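## Task

Place the nine-volt battery inside the chest's top-row right drawer and the AAA battery inside the middle-row right drawer, with left and right judged while facing the drawer fronts. Every other battery and eraser on the table has to stay on the table. A drawer pulled out too far detaches from the chest. Dropping an item into its drawer from rim height is allowed. All drawers must be closed at the end.

## Robot and tools

Robot: two arms, left_arm and right_arm, each with a two-finger gripper and a wrist force sensor. Bases in the scene frame: left_arm at (-0.045, +0.579, +0.026) m, right_arm at (0, -0.527, +0.026) m, both nearly unrotated. Cameras: cam_left_wrist and cam_right_wrist (896x504 each).

Frame: scene frame, origin at table-top height midway between the arms; +z up, +x out over the table, +y toward left_arm. Image sides are not arm sides. Printed hand positions and orientations may be off by a few cm. Gripper axes: fingers point along its +z, open and close along its y; a block juts about 10 cm toward its +x. end_effector_position is the point between closed pads; closed fingertips extend about 19 mm past it.

Row layout (shared by execute_actions and move): one flat list of 18 numbers covering both arms, always all 18. Order: left dx, dy, dz, rx, ry, rz, left gripper position, force_limit, speed, then the same nine for the right arm. dx..rz are offsets, not poses: displacement from that arm's Hand target as it stood when the action or move began, along scene axes, scaled so 1.0 = 0.6 m or 180 degrees; rx, ry, rz form a single rotation vector turning about the hand position. Range -1 to 1. Repeating an offset moves the arm further. Six zeros means re-command the current Hand target. Gripper numbers are absolute settings in -1..1: position +1 = open 85 mm, about -0.8 = pads touching, -1 = close until blocked; force_limit sets motor strength; speed sets finger speed (about 20, 85, 150 mm/s at -1, 0, +1). Both start at +1. A 0 in a gripper slot is a real command, so resend the previous three numbers to leave a gripper unchanged.

execute_actions(actions, cameras): actions is a list of actions; each action is up to 15 rows, one per 1/30 s step, the last row held to fill 15 steps. Every row is measured from the action's starting Hand target, not from the prior row. Images arrive only if actions is empty or cameras names them (["all"], a list of names, or [] for none).

move(target, speed, blend, stop_force, zero, blocking, cameras): straight-line paths toward target, one 18-number row or a list of up to 15 rows, each row an offset from the same starting Hand targets. speed is top path speed in m/s, 0.002 to 3.2, default 0.25 (rotation up to twice that in rad/s); one value or one per target. blend in m rounds corners in a list; 0 stops at each. stop_force in N, 4 to 120, ends an arm's path when its wrist senses that much push against its travel; not reliable while the gripper rotates, and it cannot feel light knocks on loose items. zero (only with stop_force) re-zeros the sensor first, default true. blocking=false returns after about 0.5 s while the move continues (not allowed with stop_force). Paths do not avoid obstacles or the other arm; moves longer than 10 s are cut short. Keep paths away from an arm's own base. The result adds a move: line, e.g. done, off_target, moving, held, fault, plus limits such as paced or held.

wait(seconds 0 to 10, cameras): let time run holding commands. stop(cameras): brake a running move. zoom_image(camera, region [x0,y0,x1,y1] in pixels, at most 504 by 504) on the latest image of cam_left_wrist or cam_right_wrist. zero_wrist_force(arm): subtract the current wrist reading from later ones. finished_scene(scene): ends the current scene, given its number; irreversible.

Results: end_effector_position (m), quat_wxyz, velocities, joint positions and torques, wrist force and torque in the gripper's own axes (plus a peak line), Hand target (the last commanded pose after clipping, the base for the next offsets), Tool commands, motor temperatures. Gripper object_status: 0 moving, 1 blocked while opening, 2 blocked while closing (a grip), 3 reached the requested position or pads met. position_measured is in counts: 3 open, 78 about 60 mm, 130 about 40 mm, 180 about 20 mm, 230 pads met. To grip, send -1 and confirm status 2. Force or speed changes only apply once position changes by at least 0.01.

Control notes: commanded orientation is clipped to within 32 degrees of the current one per step; a gripper often stops short of its Hand target, so send the remaining distance as an offset. Commands lag about 0.09 to 0.22 s; fast motions overshoot.

Avoid: pushing past a firm contact (arms are stiff); torque faults (load limits 306, 306, 139, 50.2, 50.2, 50.2 N m from base to wrist) and force faults near 150 N on any part, each freezing the arm 10 s; overheating (MOTOR HOT at 70 °C, brakes at 85 °C) from holding loads or straining; any contact between the two arms, including a gripper closing on the other's fingers; squeezing hard on an item still resting on something; dropping items from high or releasing them while moving; slamming drawers; pulling a drawer out of the chest; letting anything leave the table.

Each tool is called after "Emit:" by a JSON object that holds its "name" and its "arguments", one argument or row to a line.

## Session

Emit:
{"name": "execute_actions", "arguments": {
  "actions": []
}}

Scene clock: 0.00 s.
left_arm: end_effector_position=(+0.2036, -0.3373, +0.2296) position_measured=3 object_status=3 end_effector_quat_wxyz=(+0.050, +0.872, +0.165, +0.457) | right_arm: end_effector_position=(+0.7437, -0.8141, +0.3115) position_measured=3 object_status=3 end_effector_quat_wxyz=(-0.316, +0.826, +0.458, +0.086)
Joint positions: left_arm=[-1.758 -1.026 1.576 -1.787 -0.657 0.862] | right_arm=[2.777 -1.978 -1.499 -1.64 2.118 1.679]
Joint velocities: within noise
Joint torques (N m): no reading
Motor temperatures (°C): left_arm=[29 29 29 36 32 38] | right_arm=[30 30 30 37 40 36]
Wrist force (N): no reading
Wrist torque (N m): no reading
Wrist force, peak (N): no reading
Hand target: left_arm +0.2036, -0.3373, +0.2296; +0.050, +0.872, +0.165, +0.457 | right_arm +0.7437, -0.8141, +0.3115; -0.316, +0.826, +0.458, +0.086
Tool commands: left_gripper/position=+1.0 left_gripper/force_limit=+1.0 left_gripper/speed=+1.0 right_gripper/position=+1.0 right_gripper/force_limit=+1.0 right_gripper/speed=+1.0

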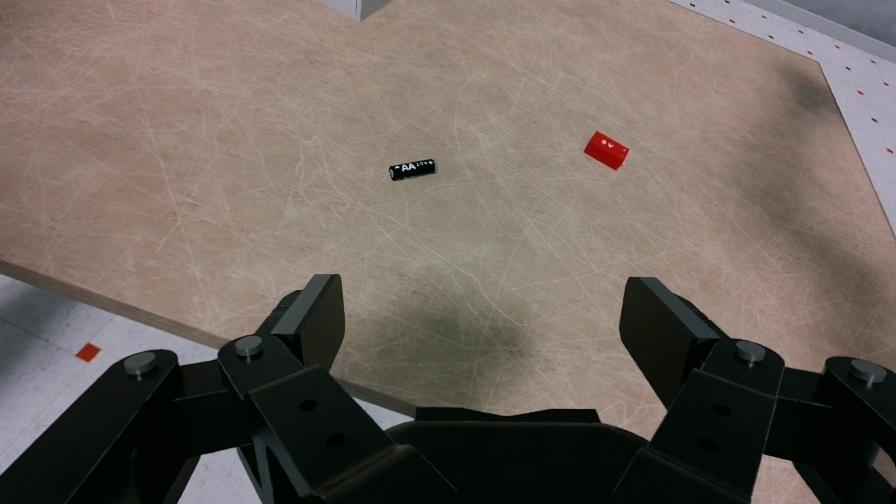

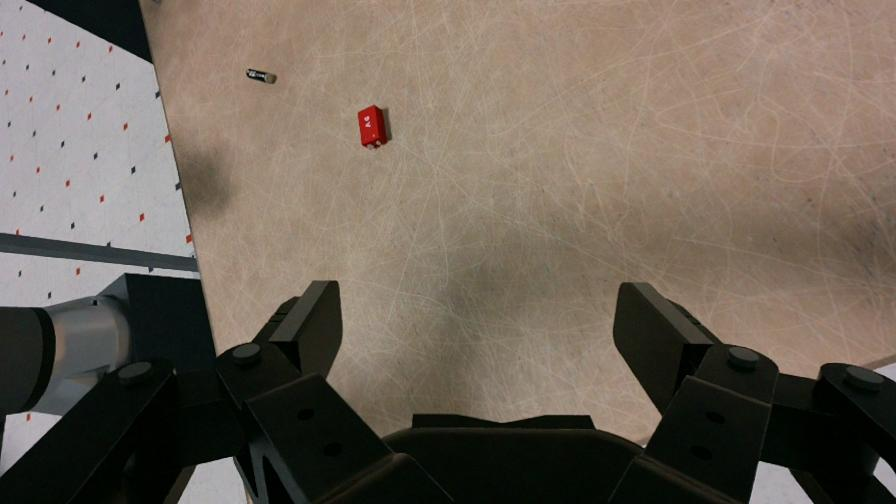

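Emit:
{"name": "move", "arguments": {
  "target": [0, 0.728, 0.283, 0, 0, 0, 1, 1, 1, 0, 0, 0, 0, 0, 0, 1, 1, 1],
  "cameras": ["all"]
}}

Scene clock: 4.47 s.
left_arm: end_effector_position=(+0.2036, +0.0994, +0.3994) position_measured=3 object_status=3 end_effector_quat_wxyz=(+0.050, +0.872, +0.165, +0.457) | right_arm: end_effector_position=(+0.7437, -0.8141, +0.3115) position_measured=3 object_status=3 end_effector_quat_wxyz=(-0.316, +0.826, +0.458, +0.086)
Joint positions: left_arm=[-1.912 -1.876 2.179 -1.368 -0.72 0.64] | right_arm=[2.777 -1.978 -1.499 -1.64 2.118 1.679]
Joint torques (N m): left_arm=[-13.46 -35.47 -37.5 0.59 -1.21 -2.66] | right_arm=[3.04 85.38 43.21 3.59 1.79 -0.08]
Wrist force (N): left_arm=[-0.1 0.2 0.6] | right_arm=[0.0 -0.1 -0.1]
Wrist torque (N m): left_arm=[-0.03 0.03 0.11] | right_arm=[-0.02 -0.01 0.00]
Wrist force, peak (N): left_arm=[-1.1 2.0 0.8] | right_arm=[0.2 -0.5 -0.3]
Hand target: left_arm +0.2036, +0.0995, +0.3994; +0.050, +0.872, +0.165, +0.457 | right_arm +0.7437, -0.8141, +0.3115; -0.316, +0.826, +0.458, +0.086
Off the commanded pose: left_arm 0.000 m, 0 deg | right_arm 0.000 m, 0 deg.
move: done

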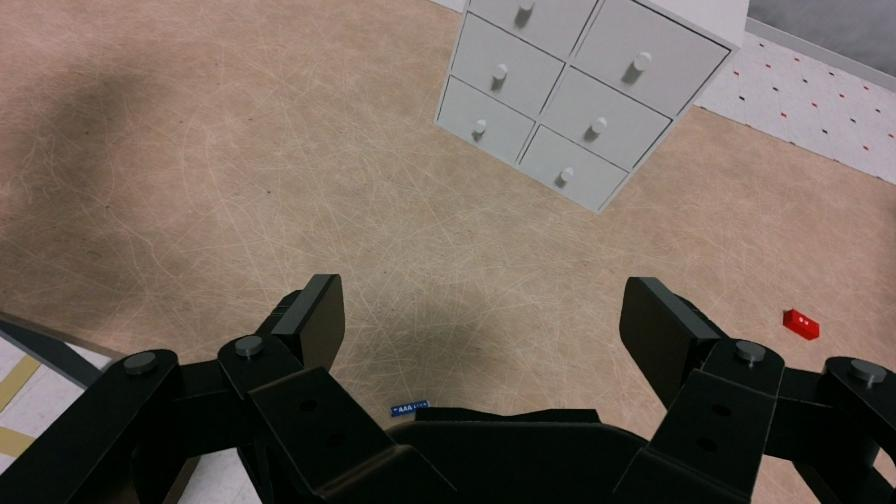

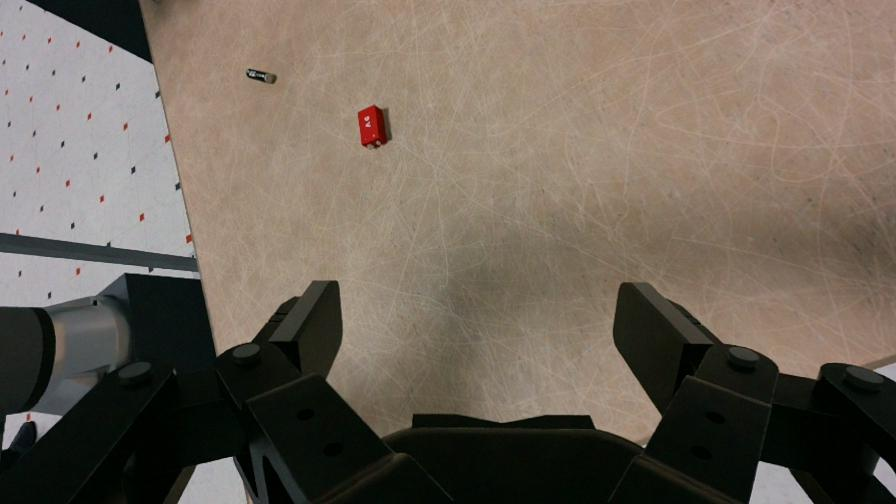

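Emit:
{"name": "move", "arguments": {
  "target": [-0.083, 0, 0.333, 0.087, -0.081, -0.068, 1, 1, 1, 0, 0, 0, 0, 0, 0, 1, 1, 1],
  "cameras": ["cam_left_wrist"]
}}

Scene clock: 11.27 s.
left_arm: end_effector_position=(+0.1538, +0.0994, +0.5992) position_measured=3 object_status=3 end_effector_quat_wxyz=(+0.000, +0.819, +0.001, +0.574) | right_arm: end_effector_position=(+0.7437, -0.8141, +0.3115) position_measured=3 object_status=3 end_effector_quat_wxyz=(-0.316, +0.826, +0.458, +0.086)
Joint positions: left_arm=[-2.098 -1.888 1.883 -0.634 -0.609 0.546] | right_arm=[2.777 -1.978 -1.499 -1.64 2.118 1.679]
Joint torques (N m): left_arm=[-13.12 -1.89 -58.58 2.79 3.84 -2.95] | right_arm=[1.75 84.84 43.56 3.58 1.86 0.05]
Wrist force (N): left_arm=[-0.5 1.1 0.4] | right_arm=[0.0 -0.2 -0.2]
Wrist torque (N m): left_arm=[0.00 0.00 0.11] | right_arm=[-0.04 0.00 0.00]
Wrist force, peak (N): left_arm=[-1.2 -0.4 2.3] | right_arm=[0.5 -0.3 -0.2]
Hand target: left_arm +0.1538, +0.0995, +0.5992; +0.000, +0.819, +0.001, +0.574 | right_arm +0.7437, -0.8141, +0.3115; -0.316, +0.826, +0.458, +0.086
Off the commanded pose: left_arm 0.000 m, 0 deg | right_arm 0.000 m, 0 deg.
move: done
Images, in order (width x height): cam_left_wrist 896x504.

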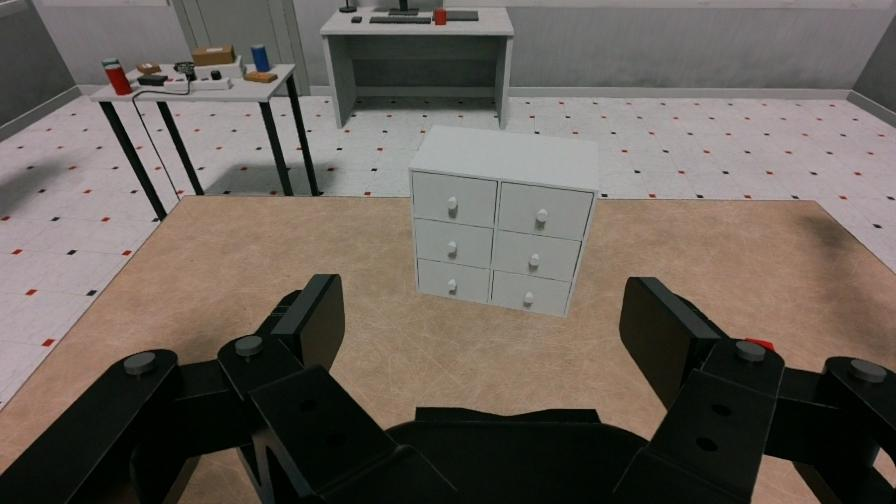

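Emit:
{"name": "move", "arguments": {
  "target": [0.244, -0.032, -0.415, 0, 0.389, 0, 1, 1, 1, 0, 0, 0, 0, 0, 0, 1, 1, 1],
  "cameras": ["cam_left_wrist"]
}}

Scene clock: 17.43 s.
left_arm: end_effector_position=(+0.3002, +0.0802, +0.3503) position_measured=3 object_status=3 end_effector_quat_wxyz=(+0.000, +1.000, +0.001, +0.000) | right_arm: end_effector_position=(+0.7437, -0.8141, +0.3115) position_measured=3 object_status=3 end_effector_quat_wxyz=(-0.316, +0.826, +0.458, +0.086)
Joint positions: left_arm=[-1.276 -1.704 2.025 -1.891 -1.57 1.883] | right_arm=[2.777 -1.978 -1.499 -1.64 2.118 1.679]
Joint torques (N m): left_arm=[10.75 -18.61 -60.9 -1.12 -3.17 2.73] | right_arm=[0.23 84.68 42.92 3.35 1.96 0.05]
Wrist force (N): left_arm=[2.5 0.5 1.1] | right_arm=[0.4 0.0 -0.3]
Wrist torque (N m): left_arm=[0.09 -0.07 -0.19] | right_arm=[-0.01 -0.07 0.00]
Wrist force, peak (N): left_arm=[3.4 0.6 1.9] | right_arm=[-0.1 -0.5 -0.3]
Hand target: left_arm +0.3002, +0.0803, +0.3502; +0.000, +1.000, +0.001, +0.000 | right_arm +0.7437, -0.8141, +0.3115; -0.316, +0.826, +0.458, +0.086
Off the commanded pose: left_arm 0.000 m, 0 deg | right_arm 0.000 m, 0 deg.
move: done
Images, in order (width x height): cam_left_wrist 896x504.

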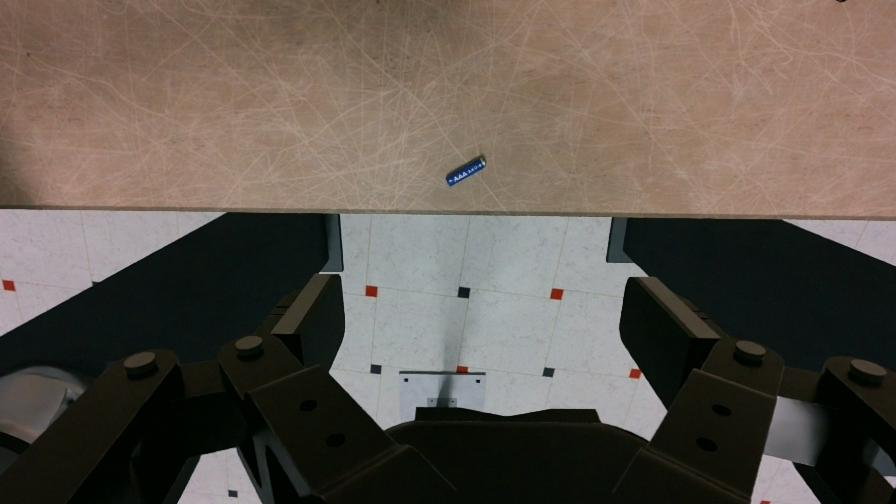

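Emit:
{"name": "move", "arguments": {
  "target": [0, 0, -0.25, 0, 0, 0, 1, 1, 1, 0, 0, 0, 0, 0, 0, 1, 1, 1],
  "cameras": ["cam_left_wrist"]
}}

Emit:
{"name": "move", "arguments": {
  "target": [0.16667, 0, 0, 0, 0, 0, 1, 1, 1, 0, 0, 0, 0, 0, 0, 1, 1, 1],
  "cameras": ["cam_left_wrist"]
}}

Scene clock: 19.00 s.
left_arm: end_effector_position=(+0.3002, +0.0802, +0.2003) position_measured=3 object_status=3 end_effector_quat_wxyz=(+0.000, +1.000, +0.001, +0.000) | right_arm: end_effector_position=(+0.7437, -0.8141, +0.3115) position_measured=3 object_status=3 end_effector_quat_wxyz=(-0.316, +0.826, +0.458, +0.086)
Joint positions: left_arm=[-1.276 -1.574 2.201 -2.197 -1.57 1.883] | right_arm=[2.777 -1.978 -1.499 -1.64 2.118 1.679]
Joint torques (N m): left_arm=[10.01 -20.52 -33.03 -8.26 -0.54 2.74] | right_arm=[2.92 85.42 43.9 3.54 1.98 -0.11]
Wrist force (N): left_arm=[2.3 0.5 0.7] | right_arm=[-0.3 0.0 -0.4]
Wrist torque (N m): left_arm=[0.09 -0.04 -0.19] | right_arm=[-0.01 0.05 0.00]
Wrist force, peak (N): left_arm=[2.3 0.5 3.3] | right_arm=[0.0 -0.5 -0.4]
Hand target: left_arm +0.3002, +0.0803, +0.2002; +0.000, +1.000, +0.001, +0.000 | right_arm +0.7437, -0.8141, +0.3115; -0.316, +0.826, +0.458, +0.086
Off the commanded pose: left_arm 0.000 m, 0 deg | right_arm 0.000 m, 0 deg.
move: done
Images, in order (width x height): cam_left_wrist 896x504.

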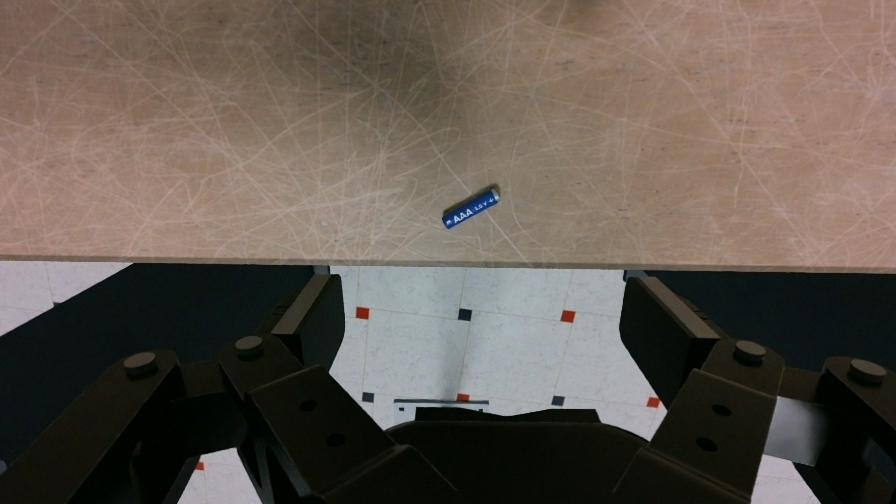

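Scene clock: 20.00 s.
left_arm: end_effector_position=(+0.4001, +0.0803, +0.2002) position_measured=3 object_status=3 end_effector_quat_wxyz=(+0.000, +1.000, +0.001, +0.000) | right_arm: end_effector_position=(+0.7437, -0.8141, +0.3115) position_measured=3 object_status=3 end_effector_quat_wxyz=(-0.316, +0.826, +0.458, +0.086)
Joint positions: left_arm=[-1.125 -1.472 2.093 -2.191 -1.57 2.034] | right_arm=[2.777 -1.978 -1.499 -1.64 2.118 1.679]
Joint torques (N m): left_arm=[11.08 -30.86 -53.23 -1.03 -3.33 3.11] | right_arm=[2.31 85.19 44.13 3.47 1.87 0.05]
Wrist force (N): left_arm=[2.3 0.7 1.0] | right_arm=[0.1 0.0 0.1]
Wrist torque (N m): left_arm=[0.10 0.00 -0.18] | right_arm=[-0.01 -0.02 0.00]
Wrist force, peak (N): left_arm=[4.5 0.6 0.9] | right_arm=[-0.3 -0.4 0.1]
Hand target: left_arm +0.4002, +0.0803, +0.2002; +0.000, +1.000, +0.001, +0.000 | right_arm +0.7437, -0.8141, +0.3115; -0.316, +0.826, +0.458, +0.086
Off the commanded pose: left_arm 0.000 m, 0 deg | right_arm 0.000 m, 0 deg.
move: done
Images, in order (width x height): cam_left_wrist 896x504.

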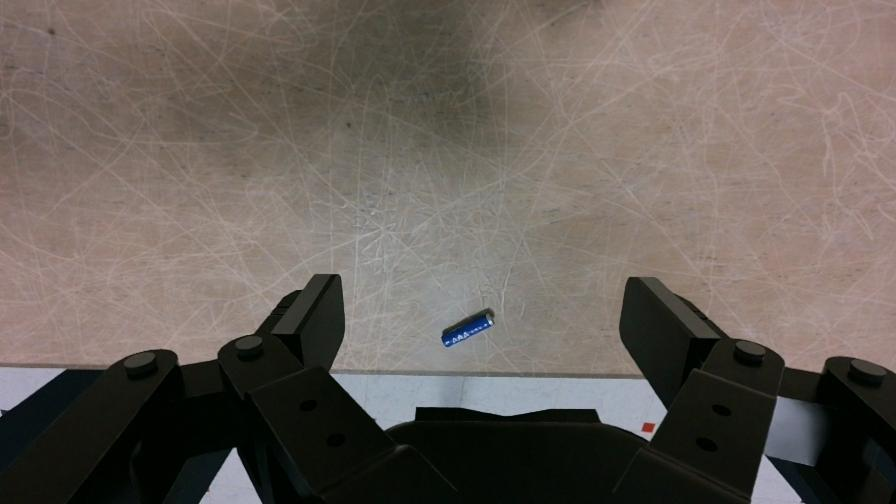

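Emit:
{"name": "move", "arguments": {
  "target": [0, 0.16667, 0, 0, 0, 0, 1, 1, 1, 0, 0, 0, 0, 0, 0, 1, 1, 1],
  "cameras": ["cam_left_wrist"]
}}

Emit:
{"name": "move", "arguments": {
  "target": [0, 0, 0.33333, 0, 0, 0, 1, 1, 1, 0, 0, 0, 0, 0, 0, 1, 1, 1],
  "cameras": ["cam_left_wrist"]
}}

Emit:
{"name": "move", "arguments": {
  "target": [0, -0.33333, 0, 0, 0, 0, 1, 1, 1, 0, 0, 0, 0, 0, 0, 1, 1, 1],
  "cameras": ["cam_left_wrist"]
}}

Emit:
{"name": "move", "arguments": {
  "target": [0, 0, -0.33333, 0, 0, 0, 1, 1, 1, 0, 0, 0, 0, 0, 0, 1, 1, 1],
  "cameras": ["cam_left_wrist"]
}}

Scene clock: 21.77 s.
left_arm: end_effector_position=(+0.4002, +0.1801, +0.2002) position_measured=3 object_status=3 end_effector_quat_wxyz=(+0.000, +1.000, +0.001, +0.000) | right_arm: end_effector_position=(+0.7437, -0.8141, +0.3115) position_measured=3 object_status=3 end_effector_quat_wxyz=(-0.316, +0.826, +0.458, +0.086)
Joint positions: left_arm=[-1.045 -1.589 2.216 -2.198 -1.57 2.113] | right_arm=[2.777 -1.978 -1.499 -1.64 2.118 1.679]
Joint torques (N m): left_arm=[10.07 -56.94 -31.49 -1.2 0.59 2.81] | right_arm=[0.32 85.07 43.33 3.49 1.91 -0.02]
Wrist force (N): left_arm=[2.0 0.1 0.6] | right_arm=[0.0 0.0 -0.1]
Wrist torque (N m): left_arm=[0.02 0.02 -0.20] | right_arm=[-0.01 0.00 0.00]
Wrist force, peak (N): left_arm=[1.8 3.0 0.9] | right_arm=[0.1 -0.3 -0.4]
Hand target: left_arm +0.4002, +0.1803, +0.2002; +0.000, +1.000, +0.001, +0.000 | right_arm +0.7437, -0.8141, +0.3115; -0.316, +0.826, +0.458, +0.086
Off the commanded pose: left_arm 0.000 m, 0 deg | right_arm 0.000 m, 0 deg.
move: done
Images, in order (width x height): cam_left_wrist 896x504.

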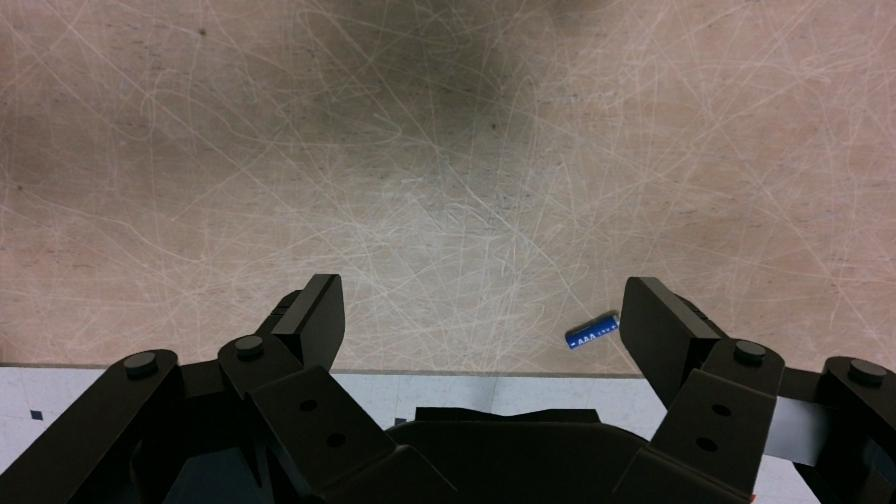

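Scene clock: 23.17 s.
left_arm: end_effector_position=(+0.4002, +0.1803, +0.4001) position_measured=3 object_status=3 end_effector_quat_wxyz=(+0.000, +1.000, +0.001, +0.000) | right_arm: end_effector_position=(+0.7437, -0.8141, +0.3115) position_measured=3 object_status=3 end_effector_quat_wxyz=(-0.316, +0.826, +0.458, +0.086)
Joint positions: left_arm=[-1.045 -1.744 1.967 -1.793 -1.57 2.113] | right_arm=[2.777 -1.978 -1.499 -1.64 2.118 1.679]
Joint torques (N m): left_arm=[-12.99 -50.36 -62 -1.32 -2.1 -3.03] | right_arm=[2.43 85.4 43.45 3.67 2.03 -0.33]
Wrist force (N): left_arm=[2.2 0.5 0.8] | right_arm=[0.0 0.0 -0.1]
Wrist torque (N m): left_arm=[0.07 -0.02 -0.18] | right_arm=[-0.01 0.00 0.00]
Wrist force, peak (N): left_arm=[2.0 0.5 3.3] | right_arm=[-0.1 -0.5 -0.2]
Hand target: left_arm +0.4002, +0.1803, +0.4002; +0.000, +1.000, +0.001, +0.000 | right_arm +0.7437, -0.8141, +0.3115; -0.316, +0.826, +0.458, +0.086
Off the commanded pose: left_arm 0.000 m, 0 deg | right_arm 0.000 m, 0 deg.
move: done
Images, in order (width x height): cam_left_wrist 896x504.

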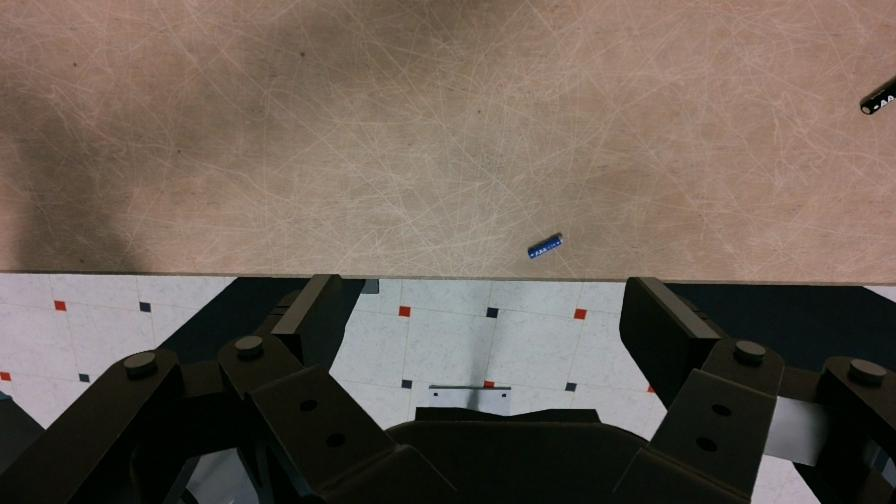

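Scene clock: 24.53 s.
left_arm: end_effector_position=(+0.4002, -0.0196, +0.4002) position_measured=3 object_status=3 end_effector_quat_wxyz=(+0.000, +1.000, +0.001, +0.000) | right_arm: end_effector_position=(+0.7437, -0.8141, +0.3115) position_measured=3 object_status=3 end_effector_quat_wxyz=(-0.316, +0.826, +0.458, +0.086)
Joint positions: left_arm=[-1.186 -1.49 1.726 -1.806 -1.57 1.973] | right_arm=[2.777 -1.978 -1.499 -1.64 2.118 1.679]
Joint torques (N m): left_arm=[-12.47 -36.66 -60.74 -0.9 3.71 -3] | right_arm=[2.12 85.06 43.11 3.55 2 -0.18]
Wrist force (N): left_arm=[1.7 0.9 0.8] | right_arm=[-0.2 -0.4 0.0]
Wrist torque (N m): left_arm=[0.13 0.09 -0.02] | right_arm=[-0.07 0.03 0.00]
Wrist force, peak (N): left_arm=[1.8 3.2 0.9] | right_arm=[0.2 -0.5 0.0]
Hand target: left_arm +0.4002, -0.0197, +0.4002; +0.000, +1.000, +0.001, +0.000 | right_arm +0.7437, -0.8141, +0.3115; -0.316, +0.826, +0.458, +0.086
Off the commanded pose: left_arm 0.000 m, 0 deg | right_arm 0.000 m, 0 deg.
move: done
Images, in order (width x height): cam_left_wrist 896x504.

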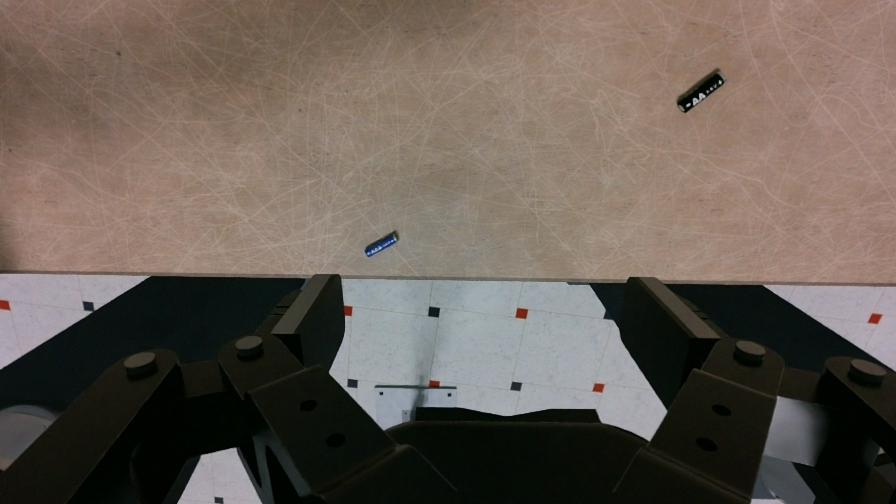

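Scene clock: 25.93 s.
left_arm: end_effector_position=(+0.4002, -0.0198, +0.2003) position_measured=3 object_status=3 end_effector_quat_wxyz=(+0.000, +1.000, +0.001, +0.000) | right_arm: end_effector_position=(+0.7437, -0.8141, +0.3115) position_measured=3 object_status=3 end_effector_quat_wxyz=(-0.316, +0.826, +0.458, +0.086)
Joint positions: left_arm=[-1.186 -1.353 1.949 -2.167 -1.57 1.972] | right_arm=[2.777 -1.978 -1.499 -1.64 2.118 1.679]
Joint torques (N m): left_arm=[8.58 -40.89 -33.47 -8.32 -0.34 1.94] | right_arm=[1.93 84.81 43.54 3.51 2.08 -0.17]
Wrist force (N): left_arm=[2.0 0.6 0.8] | right_arm=[-0.1 -0.3 -0.1]
Wrist torque (N m): left_arm=[0.10 0.04 -0.03] | right_arm=[-0.05 0.02 0.00]
Wrist force, peak (N): left_arm=[2.0 0.4 3.2] | right_arm=[-0.2 -0.4 0.0]
Hand target: left_arm +0.4002, -0.0197, +0.2002; +0.000, +1.000, +0.001, +0.000 | right_arm +0.7437, -0.8141, +0.3115; -0.316, +0.826, +0.458, +0.086
Off the commanded pose: left_arm 0.000 m, 0 deg | right_arm 0.000 m, 0 deg.
move: done
Images, in order (width x height): cam_left_wrist 896x504.

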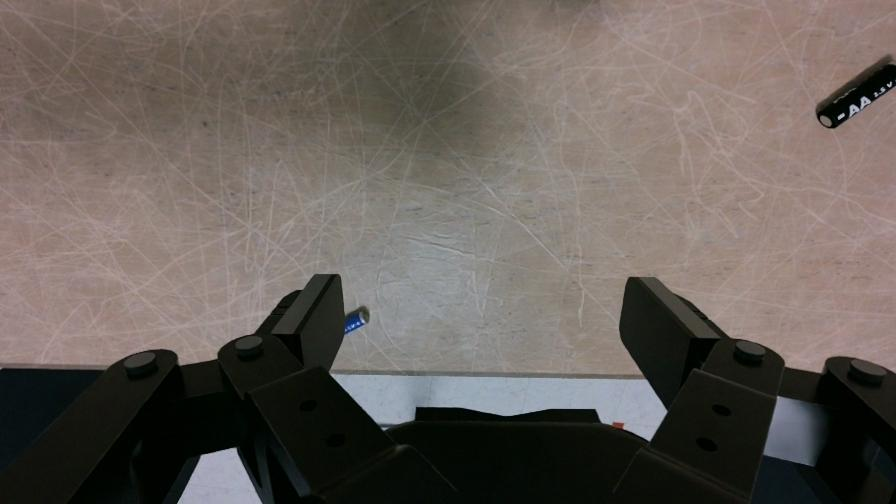

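Emit:
{"name": "move", "arguments": {
  "target": [-0.2, 0.157, -0.133, 0, 0, -0.344, -0.2, -1, -1, 0, 0, 0, 0, 0, 0, 1, 1, 1],
  "cameras": ["cam_left_wrist"]
}}

Scene clock: 36.43 s.
left_arm: end_effector_position=(+0.2802, +0.0745, +0.1204) position_measured=154 object_status=0 end_effector_quat_wxyz=(+0.000, +0.858, -0.514, +0.000) | right_arm: end_effector_position=(+0.7437, -0.8141, +0.3115) position_measured=3 object_status=3 end_effector_quat_wxyz=(-0.316, +0.826, +0.458, +0.086)
Joint positions: left_arm=[-1.312 -1.475 2.282 -2.378 -1.57 2.927] | right_arm=[2.777 -1.978 -1.499 -1.64 2.118 1.679]
Joint torques (N m): left_arm=[-12.42 -61.08 -27.05 -8.46 -3.3 2.83] | right_arm=[1.97 84.61 43.99 3.68 2.21 0.16]
Wrist force (N): left_arm=[2.3 0.9 0.9] | right_arm=[0.2 -0.1 -0.1]
Wrist torque (N m): left_arm=[0.13 -0.01 -0.18] | right_arm=[-0.02 -0.04 0.00]
Wrist force, peak (N): left_arm=[2.7 1.1 1.1] | right_arm=[0.2 -0.6 -0.5]
Hand target: left_arm +0.2802, +0.0745, +0.1204; +0.000, +0.858, -0.514, +0.000 | right_arm +0.7437, -0.8141, +0.3115; -0.316, +0.826, +0.458, +0.086
Off the commanded pose: left_arm 0.000 m, 0 deg | right_arm 0.000 m, 0 deg.
move: done
Images, in order (width x height): cam_left_wrist 896x504.

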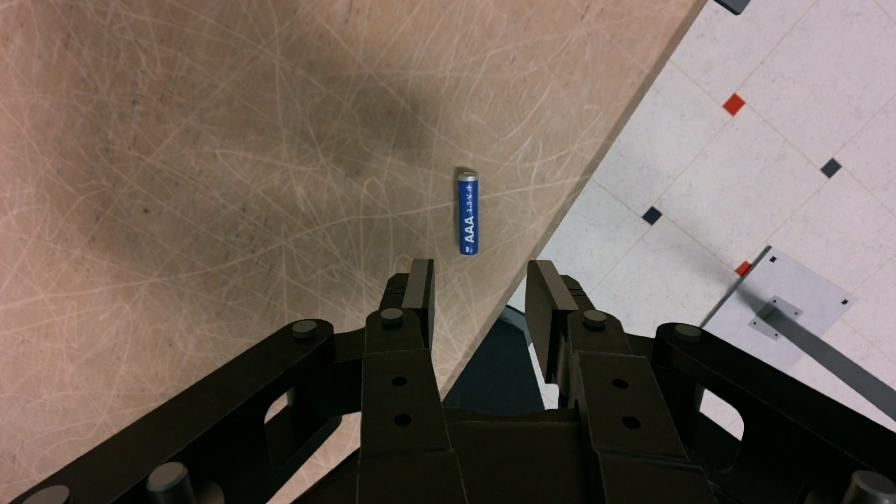

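Emit:
{"name": "move", "arguments": {
  "target": [0, 0, -0.1333, 0, 0, 0, -0.2, -1, -1, 0, 0, 0, 0, 0, 0, 1, 1, 1],
  "speed": 0.1,
  "cameras": ["cam_left_wrist"]
}}

Emit:
{"name": "move", "arguments": {
  "target": [0, 0, -0.06667, 0, 0, 0, -0.2, -1, -1, 0, 0, 0, 0, 0, 0, 1, 1, 1],
  "speed": 0.01,
  "stop_force": 6,
  "cameras": ["cam_left_wrist"]
}}

Scene clock: 38.53 s.
left_arm: end_effector_position=(+0.2802, +0.0744, +0.0405) position_measured=154 object_status=3 end_effector_quat_wxyz=(+0.000, +0.858, -0.514, +0.000) | right_arm: end_effector_position=(+0.7437, -0.8141, +0.3115) position_measured=3 object_status=3 end_effector_quat_wxyz=(-0.316, +0.826, +0.458, +0.086)
Joint positions: left_arm=[-1.312 -1.337 2.33 -2.564 -1.57 2.927] | right_arm=[2.777 -1.978 -1.499 -1.64 2.118 1.679]
Joint torques (N m): left_arm=[4.72 -30.91 -20.27 -8.49 -2.73 2.16] | right_arm=[2.58 85.31 43.16 3.57 2.03 -0.12]
Wrist force (N): left_arm=[2.4 0.8 1.0] | right_arm=[-0.1 -0.4 0.0]
Wrist torque (N m): left_arm=[0.11 -0.05 -0.21] | right_arm=[-0.07 0.01 0.00]
Wrist force, peak (N): left_arm=[2.4 0.6 2.1] | right_arm=[0.3 -0.3 -0.4]
Hand target: left_arm +0.2802, +0.0745, +0.0405; +0.000, +0.858, -0.514, +0.000 | right_arm +0.7437, -0.8141, +0.3115; -0.316, +0.826, +0.458, +0.086
Off the commanded pose: left_arm 0.000 m, 0 deg | right_arm 0.000 m, 0 deg.
move: done
Images, in order (width x height): cam_left_wrist 896x504.

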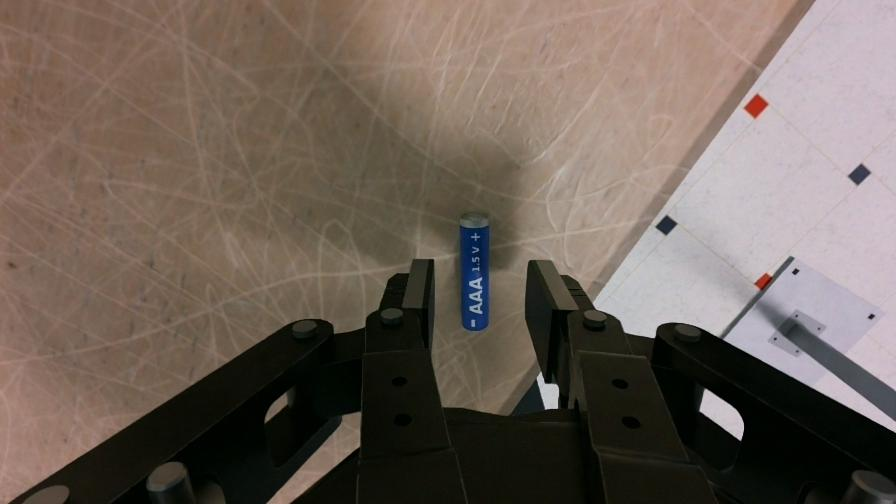

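Scene clock: 42.03 s.
left_arm: end_effector_position=(+0.2802, +0.0745, +0.0197) position_measured=154 object_status=3 end_effector_quat_wxyz=(+0.000, +0.858, -0.514, +0.000) | right_arm: end_effector_position=(+0.7437, -0.8141, +0.3115) position_measured=3 object_status=3 end_effector_quat_wxyz=(-0.316, +0.826, +0.458, +0.086)
Joint positions: left_arm=[-1.312 -1.297 2.339 -2.613 -1.57 2.927] | right_arm=[2.777 -1.978 -1.499 -1.64 2.118 1.679]
Joint torques (N m): left_arm=[5.83 -66.09 -35.91 -1.66 3.62 -0.54] | right_arm=[3.53 86.4 43.23 3.78 2.09 -0.12]
Wrist force (N): left_arm=[3.1 0.8 -1.4] | right_arm=[-0.1 -0.3 -0.2]
Wrist torque (N m): left_arm=[0.07 0.03 -0.22] | right_arm=[-0.06 0.02 0.00]
Wrist force, peak (N): left_arm=[-21.1 -2.0 -56.1] | right_arm=[0.2 -0.5 -0.2]
Hand target: left_arm +0.2802, +0.0745, +0.0198; +0.000, +0.858, -0.514, +0.000 (not the last commanded pose) | right_arm +0.7437, -0.8141, +0.3115; -0.316, +0.826, +0.458, +0.086
Off the commanded pose: left_arm 0.019 m, 0 deg | right_arm 0.000 m, 0 deg.
move: contact (left_arm)
Images, in order (width x height): cam_left_wrist 896x504.

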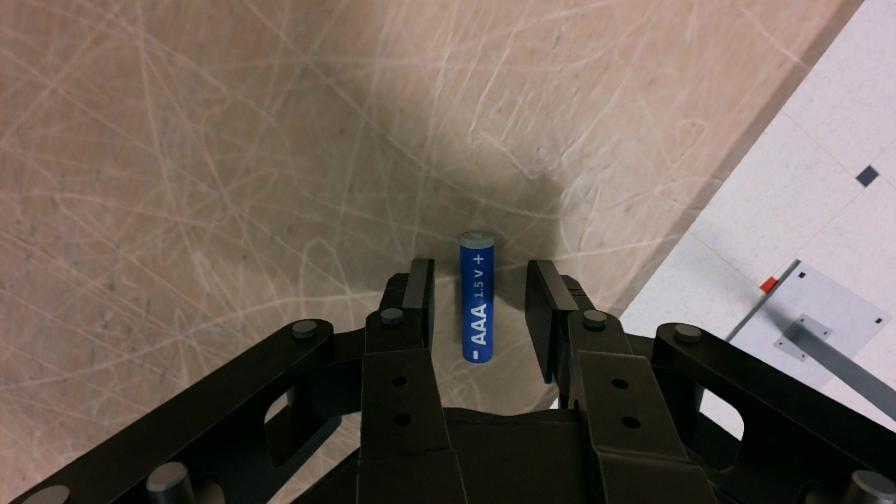

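Emit:
{"name": "move", "arguments": {
  "target": [
    [0, 0, 0.003, 0, 0, 0, -0.2, -1, -1, 0, 0, 0, 0, 0, 0, 1, 1, 1],
    [0, 0, 0.003, 0, 0, 0, -1, -1, -1, 0, 0, 0, 0, 0, 0, 1, 1, 1]
  ],
  "speed": 0.05,
  "cameras": ["cam_left_wrist"]
}}

Scene clock: 45.10 s.
left_arm: end_effector_position=(+0.2802, +0.0745, +0.0216) position_measured=206 object_status=2 end_effector_quat_wxyz=(+0.000, +0.858, -0.514, +0.000) | right_arm: end_effector_position=(+0.7437, -0.8141, +0.3115) position_measured=3 object_status=3 end_effector_quat_wxyz=(-0.316, +0.826, +0.458, +0.086)
Joint positions: left_arm=[-1.312 -1.301 2.338 -2.608 -1.57 2.927] | right_arm=[2.777 -1.978 -1.499 -1.64 2.118 1.679]
Joint torques (N m): left_arm=[5.33 -65.75 -38.09 -1.04 3.6 -2] | right_arm=[1.34 84.96 43.13 3.65 2.45 -0.1]
Wrist force (N): left_arm=[1.2 0.8 -0.6] | right_arm=[-0.1 -0.3 0.0]
Wrist torque (N m): left_arm=[0.14 0.00 -0.20] | right_arm=[-0.05 0.02 0.00]
Wrist force, peak (N): left_arm=[3.6 1.2 -0.7] | right_arm=[-0.2 -0.5 -0.2]
Hand target: left_arm +0.2802, +0.0745, +0.0216; +0.000, +0.858, -0.514, +0.000 | right_arm +0.7437, -0.8141, +0.3115; -0.316, +0.826, +0.458, +0.086
Off the commanded pose: left_arm 0.000 m, 0 deg | right_arm 0.000 m, 0 deg.
move: done
Images, in order (width x height): cam_left_wrist 896x504.

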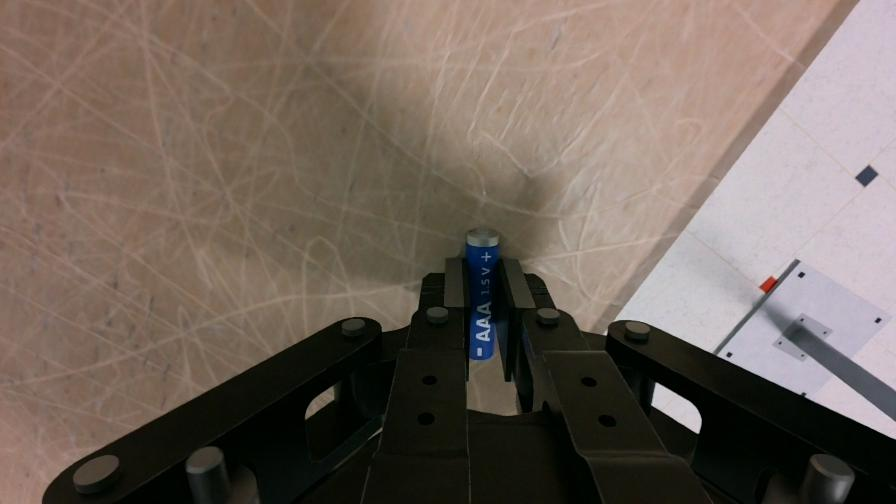

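Emit:
{"name": "move", "arguments": {
  "target": [
    [0, 0, 0.15, 0, 0, 0, -1, -1, -1, 0, 0, 0, 0, 0, 0, 1, 1, 1],
    [0, 0.5, 0.5, 0, 0, 0, -1, -1, -1, 0, 0, 0, 0, 0, 0, 1, 1, 1]
  ],
  "speed": 0.2,
  "blend": 0.04,
  "cameras": ["cam_left_wrist"]
}}

Scene clock: 51.53 s.
left_arm: end_effector_position=(+0.2802, +0.3744, +0.3215) position_measured=206 object_status=2 end_effector_quat_wxyz=(+0.000, +0.858, -0.514, +0.000) | right_arm: end_effector_position=(+0.7437, -0.8141, +0.3115) position_measured=3 object_status=3 end_effector_quat_wxyz=(-0.316, +0.826, +0.458, +0.086)
Joint positions: left_arm=[-1.051 -2.156 2.354 -1.769 -1.57 3.188] | right_arm=[2.777 -1.978 -1.499 -1.64 2.118 1.679]
Joint torques (N m): left_arm=[10.5 -17.12 -61.65 -1.1 -3.35 2.61] | right_arm=[1.89 85.3 42.88 3.68 2.49 -0.12]
Wrist force (N): left_arm=[2.0 0.7 1.6] | right_arm=[-0.1 0.0 0.1]
Wrist torque (N m): left_arm=[0.11 0.01 -0.22] | right_arm=[0.00 0.01 0.00]
Wrist force, peak (N): left_arm=[2.3 1.0 4.0] | right_arm=[0.1 -0.2 -0.5]
Hand target: left_arm +0.2802, +0.3745, +0.3216; +0.000, +0.858, -0.514, +0.000 | right_arm +0.7437, -0.8141, +0.3115; -0.316, +0.826, +0.458, +0.086
Off the commanded pose: left_arm 0.000 m, 0 deg | right_arm 0.000 m, 0 deg.
move: done
Images, in order (width x height): cam_left_wrist 896x504.

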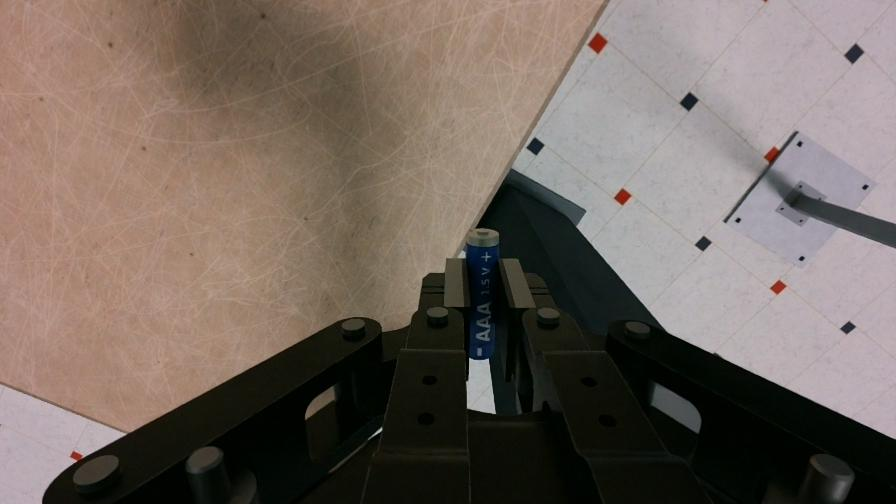

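Emit:
{"name": "move", "arguments": {
  "target": [0, 0, 0, 0, 0, 0, -1, -1, -1, -0.333, 0.75, 0.067, 0.0285, -0.3965, -0.462, 1, 1, 1],
  "speed": 0.3,
  "cameras": ["cam_right_wrist"]
}}

Scene clock: 56.27 s.
left_arm: end_effector_position=(+0.2802, +0.3745, +0.3216) position_measured=206 object_status=2 end_effector_quat_wxyz=(+0.000, +0.858, -0.514, +0.000) | right_arm: end_effector_position=(+0.5438, -0.3641, +0.3516) position_measured=3 object_status=3 end_effector_quat_wxyz=(+0.083, +0.704, -0.084, +0.700)
Joint positions: left_arm=[-1.051 -2.156 2.354 -1.769 -1.57 3.188] | right_arm=[4.337 -1.872 -2.629 1.313 0.108 3.189]
Joint torques (N m): left_arm=[11.46 -17.95 -61.56 -1.05 -3.17 2.84] | right_arm=[-16.65 17.68 14.99 2.88 3.28 -2.78]
Wrist force (N): left_arm=[1.9 0.8 1.8] | right_arm=[-1.4 1.0 -0.9]
Wrist torque (N m): left_arm=[0.11 0.01 -0.22] | right_arm=[0.33 0.11 -0.05]
Wrist force, peak (N): left_arm=[1.9 0.9 2.1] | right_arm=[-1.4 -1.1 -2.0]
Hand target: left_arm +0.2802, +0.3745, +0.3216; +0.000, +0.858, -0.514, +0.000 | right_arm +0.5439, -0.3641, +0.3517; +0.084, +0.701, -0.084, +0.703
Off the commanded pose: left_arm 0.000 m, 0 deg | right_arm 0.000 m, 0 deg.
move: done
Images, in order (width x height): cam_right_wrist 896x504.

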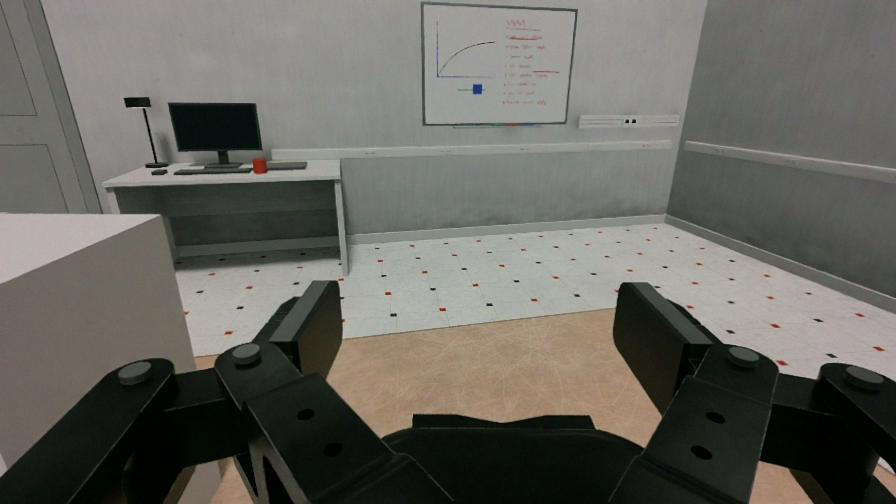

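Emit:
{"name": "move", "arguments": {
  "target": [0, 0, 0, 0, 0, 0, -1, -1, -1, -0.123, 0.557, -0.086, 0.039, 0.162, 0, 1, 1, 1],
  "speed": 0.2,
  "cameras": ["cam_right_wrist"]
}}

Scene clock: 62.80 s.
left_arm: end_effector_position=(+0.2802, +0.3745, +0.3216) position_measured=206 object_status=2 end_effector_quat_wxyz=(+0.000, +0.858, -0.514, +0.000) | right_arm: end_effector_position=(+0.4701, -0.0299, +0.3001) position_measured=3 object_status=3 end_effector_quat_wxyz=(+0.059, +0.859, -0.102, +0.497)
Joint positions: left_arm=[-1.051 -2.156 2.354 -1.769 -1.57 3.188] | right_arm=[4.583 -1.981 -1.831 2.008 -0.537 1.841]
Joint torques (N m): left_arm=[10.67 -16.12 -61.35 -1.23 -3.19 2.6] | right_arm=[-16.95 87.56 21.88 -2.3 -0.35 -3.2]
Wrist force (N): left_arm=[1.7 0.7 1.6] | right_arm=[-0.9 0.3 -0.6]
Wrist torque (N m): left_arm=[0.10 0.06 -0.22] | right_arm=[0.16 -0.02 -0.06]
Wrist force, peak (N): left_arm=[2.0 0.8 2.1] | right_arm=[-1.3 3.2 -0.3]
Hand target: left_arm +0.2802, +0.3745, +0.3216; +0.000, +0.858, -0.514, +0.000 | right_arm +0.4701, -0.0299, +0.3001; +0.059, +0.859, -0.102, +0.497
Off the commanded pose: left_arm 0.000 m, 0 deg | right_arm 0.000 m, 0 deg.
move: done
Images, in order (width x height): cam_right_wrist 896x504.

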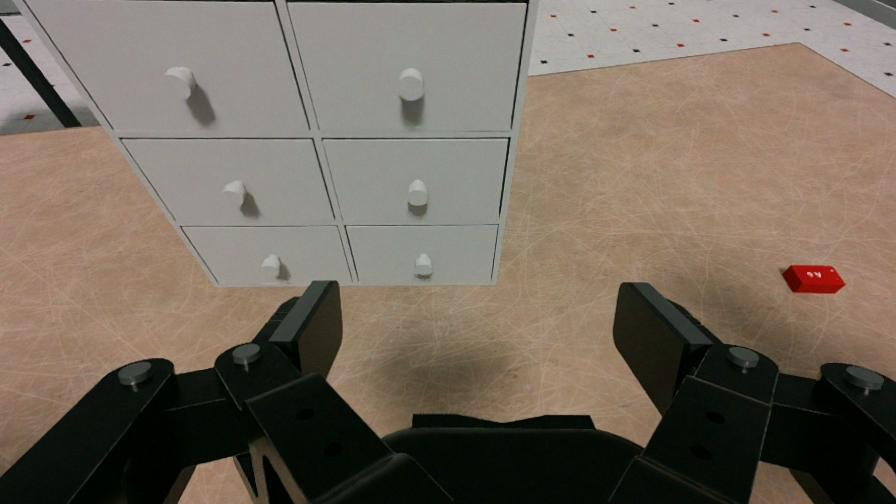

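Emit:
{"name": "move", "arguments": {
  "target": [0, 0, 0, 0, 0, 0, -1, -1, -1, 0.2348, 0.0032, -0.16, 0, 0, 0, -0.02, -1, 0],
  "speed": 0.15,
  "cameras": ["cam_right_wrist"]
}}

Scene clock: 66.60 s.
left_arm: end_effector_position=(+0.2802, +0.3745, +0.3216) position_measured=206 object_status=2 end_effector_quat_wxyz=(+0.000, +0.858, -0.514, +0.000) | right_arm: end_effector_position=(+0.6109, -0.0280, +0.2041) position_measured=131 object_status=3 end_effector_quat_wxyz=(+0.059, +0.859, -0.102, +0.497)
Joint positions: left_arm=[-1.051 -2.156 2.354 -1.769 -1.57 3.188] | right_arm=[4.358 -2.128 -1.703 2.412 -0.528 1.395]
Joint torques (N m): left_arm=[10.37 -17.33 -61.55 -1.3 -3.39 2.71] | right_arm=[-15.98 61.89 33.93 -2.1 -0.36 -3.17]
Wrist force (N): left_arm=[1.6 0.5 1.7] | right_arm=[-0.7 0.1 -0.7]
Wrist torque (N m): left_arm=[0.06 0.08 -0.22] | right_arm=[0.12 -0.08 -0.05]
Wrist force, peak (N): left_arm=[1.8 1.2 2.2] | right_arm=[-0.7 0.4 -2.4]
Hand target: left_arm +0.2802, +0.3745, +0.3216; +0.000, +0.858, -0.514, +0.000 | right_arm +0.6109, -0.0280, +0.2041; +0.059, +0.859, -0.102, +0.497
Off the commanded pose: left_arm 0.000 m, 0 deg | right_arm 0.000 m, 0 deg.
move: done
Images, in order (width x height): cam_right_wrist 896x504.

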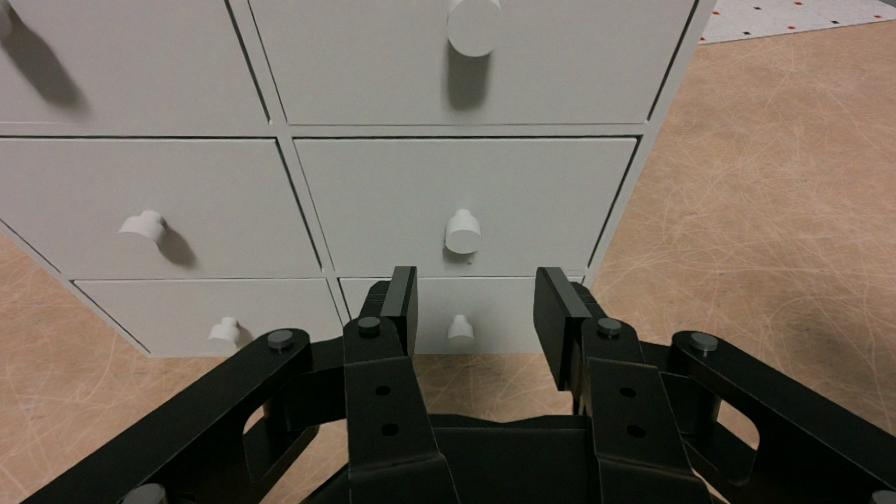

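Emit:
{"name": "move", "arguments": {
  "target": [0, 0, 0, 0, 0, 0, -1, -1, -1, 0.1087, -0.0232, -0.0642, 0, 0, 0, -0.02, -1, 0],
  "speed": 0.05,
  "stop_force": 15,
  "cameras": ["cam_right_wrist"]
}}

Scene clock: 69.97 s.
left_arm: end_effector_position=(+0.2802, +0.3745, +0.3216) position_measured=206 object_status=2 end_effector_quat_wxyz=(+0.000, +0.858, -0.514, +0.000) | right_arm: end_effector_position=(+0.6762, -0.0419, +0.1656) position_measured=131 object_status=3 end_effector_quat_wxyz=(+0.059, +0.859, -0.102, +0.497)
Joint positions: left_arm=[-1.051 -2.156 2.354 -1.769 -1.57 3.188] | right_arm=[4.258 -2.179 -1.658 2.58 -0.551 1.206]
Joint torques (N m): left_arm=[10.39 -18.21 -61.73 -0.99 -3.48 2.68] | right_arm=[-16.87 65.75 35.42 -1.55 -0.47 -2.66]
Wrist force (N): left_arm=[1.8 0.6 2.0] | right_arm=[-1.1 0.2 -0.4]
Wrist torque (N m): left_arm=[0.08 0.05 -0.21] | right_arm=[0.13 0.00 -0.07]
Wrist force, peak (N): left_arm=[2.0 0.7 2.1] | right_arm=[-1.2 0.2 -1.0]
Hand target: left_arm +0.2802, +0.3745, +0.3216; +0.000, +0.858, -0.514, +0.000 | right_arm +0.6762, -0.0419, +0.1656; +0.059, +0.859, -0.102, +0.497
Off the commanded pose: left_arm 0.000 m, 0 deg | right_arm 0.000 m, 0 deg.
move: done
Images, in order (width x height): cam_right_wrist 896x504.

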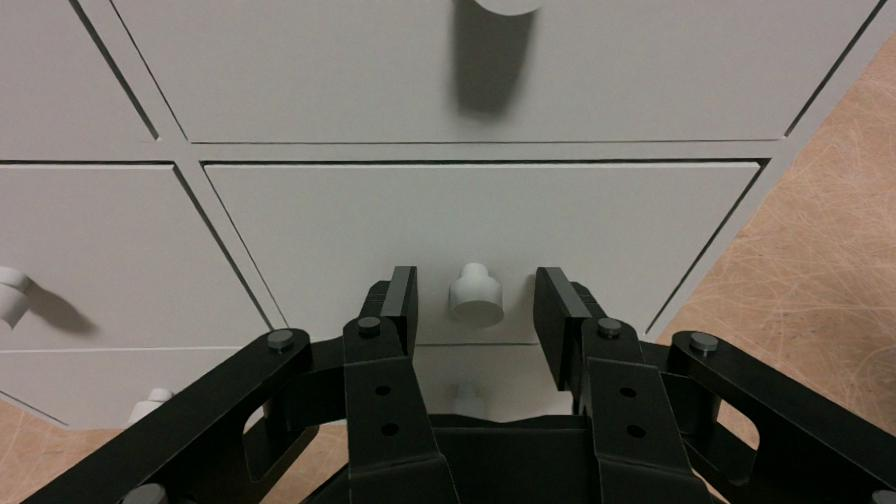

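Emit:
{"name": "move", "arguments": {
  "target": [0, 0, 0, 0, 0, 0, -1, -1, -1, 0, 0, 0, 0, 0, 0, -1, -1, -1],
  "cameras": ["cam_right_wrist"]
}}

Scene clock: 71.63 s.
left_arm: end_effector_position=(+0.2802, +0.3745, +0.3216) position_measured=206 object_status=2 end_effector_quat_wxyz=(+0.000, +0.858, -0.514, +0.000) | right_arm: end_effector_position=(+0.6762, -0.0419, +0.1656) position_measured=188 object_status=0 end_effector_quat_wxyz=(+0.059, +0.859, -0.102, +0.497)
Joint positions: left_arm=[-1.051 -2.156 2.354 -1.769 -1.57 3.188] | right_arm=[4.258 -2.179 -1.658 2.58 -0.551 1.206]
Joint torques (N m): left_arm=[10.74 -16.76 -61.61 -1.21 -3.42 2.58] | right_arm=[-16.65 67.46 34.56 -1.66 -0.39 -2.61]
Wrist force (N): left_arm=[1.7 0.4 1.8] | right_arm=[1.0 0.4 -2.6]
Wrist torque (N m): left_arm=[0.04 0.06 -0.22] | right_arm=[0.17 -0.09 -0.07]
Wrist force, peak (N): left_arm=[2.1 0.7 2.2] | right_arm=[1.0 0.4 -2.6]
Hand target: left_arm +0.2802, +0.3745, +0.3216; +0.000, +0.858, -0.514, +0.000 | right_arm +0.6762, -0.0419, +0.1656; +0.059, +0.859, -0.102, +0.497
Off the commanded pose: left_arm 0.000 m, 0 deg | right_arm 0.000 m, 0 deg.
move: done
Images, in order (width x height): cam_right_wrist 896x504.

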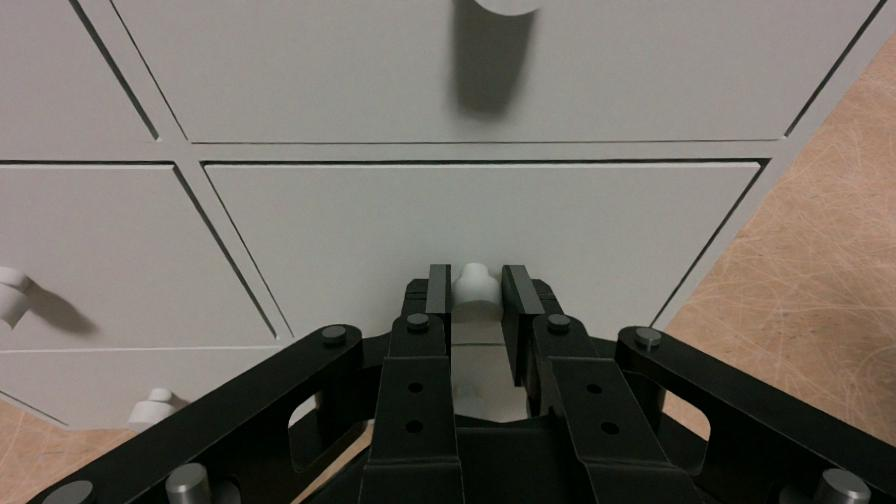

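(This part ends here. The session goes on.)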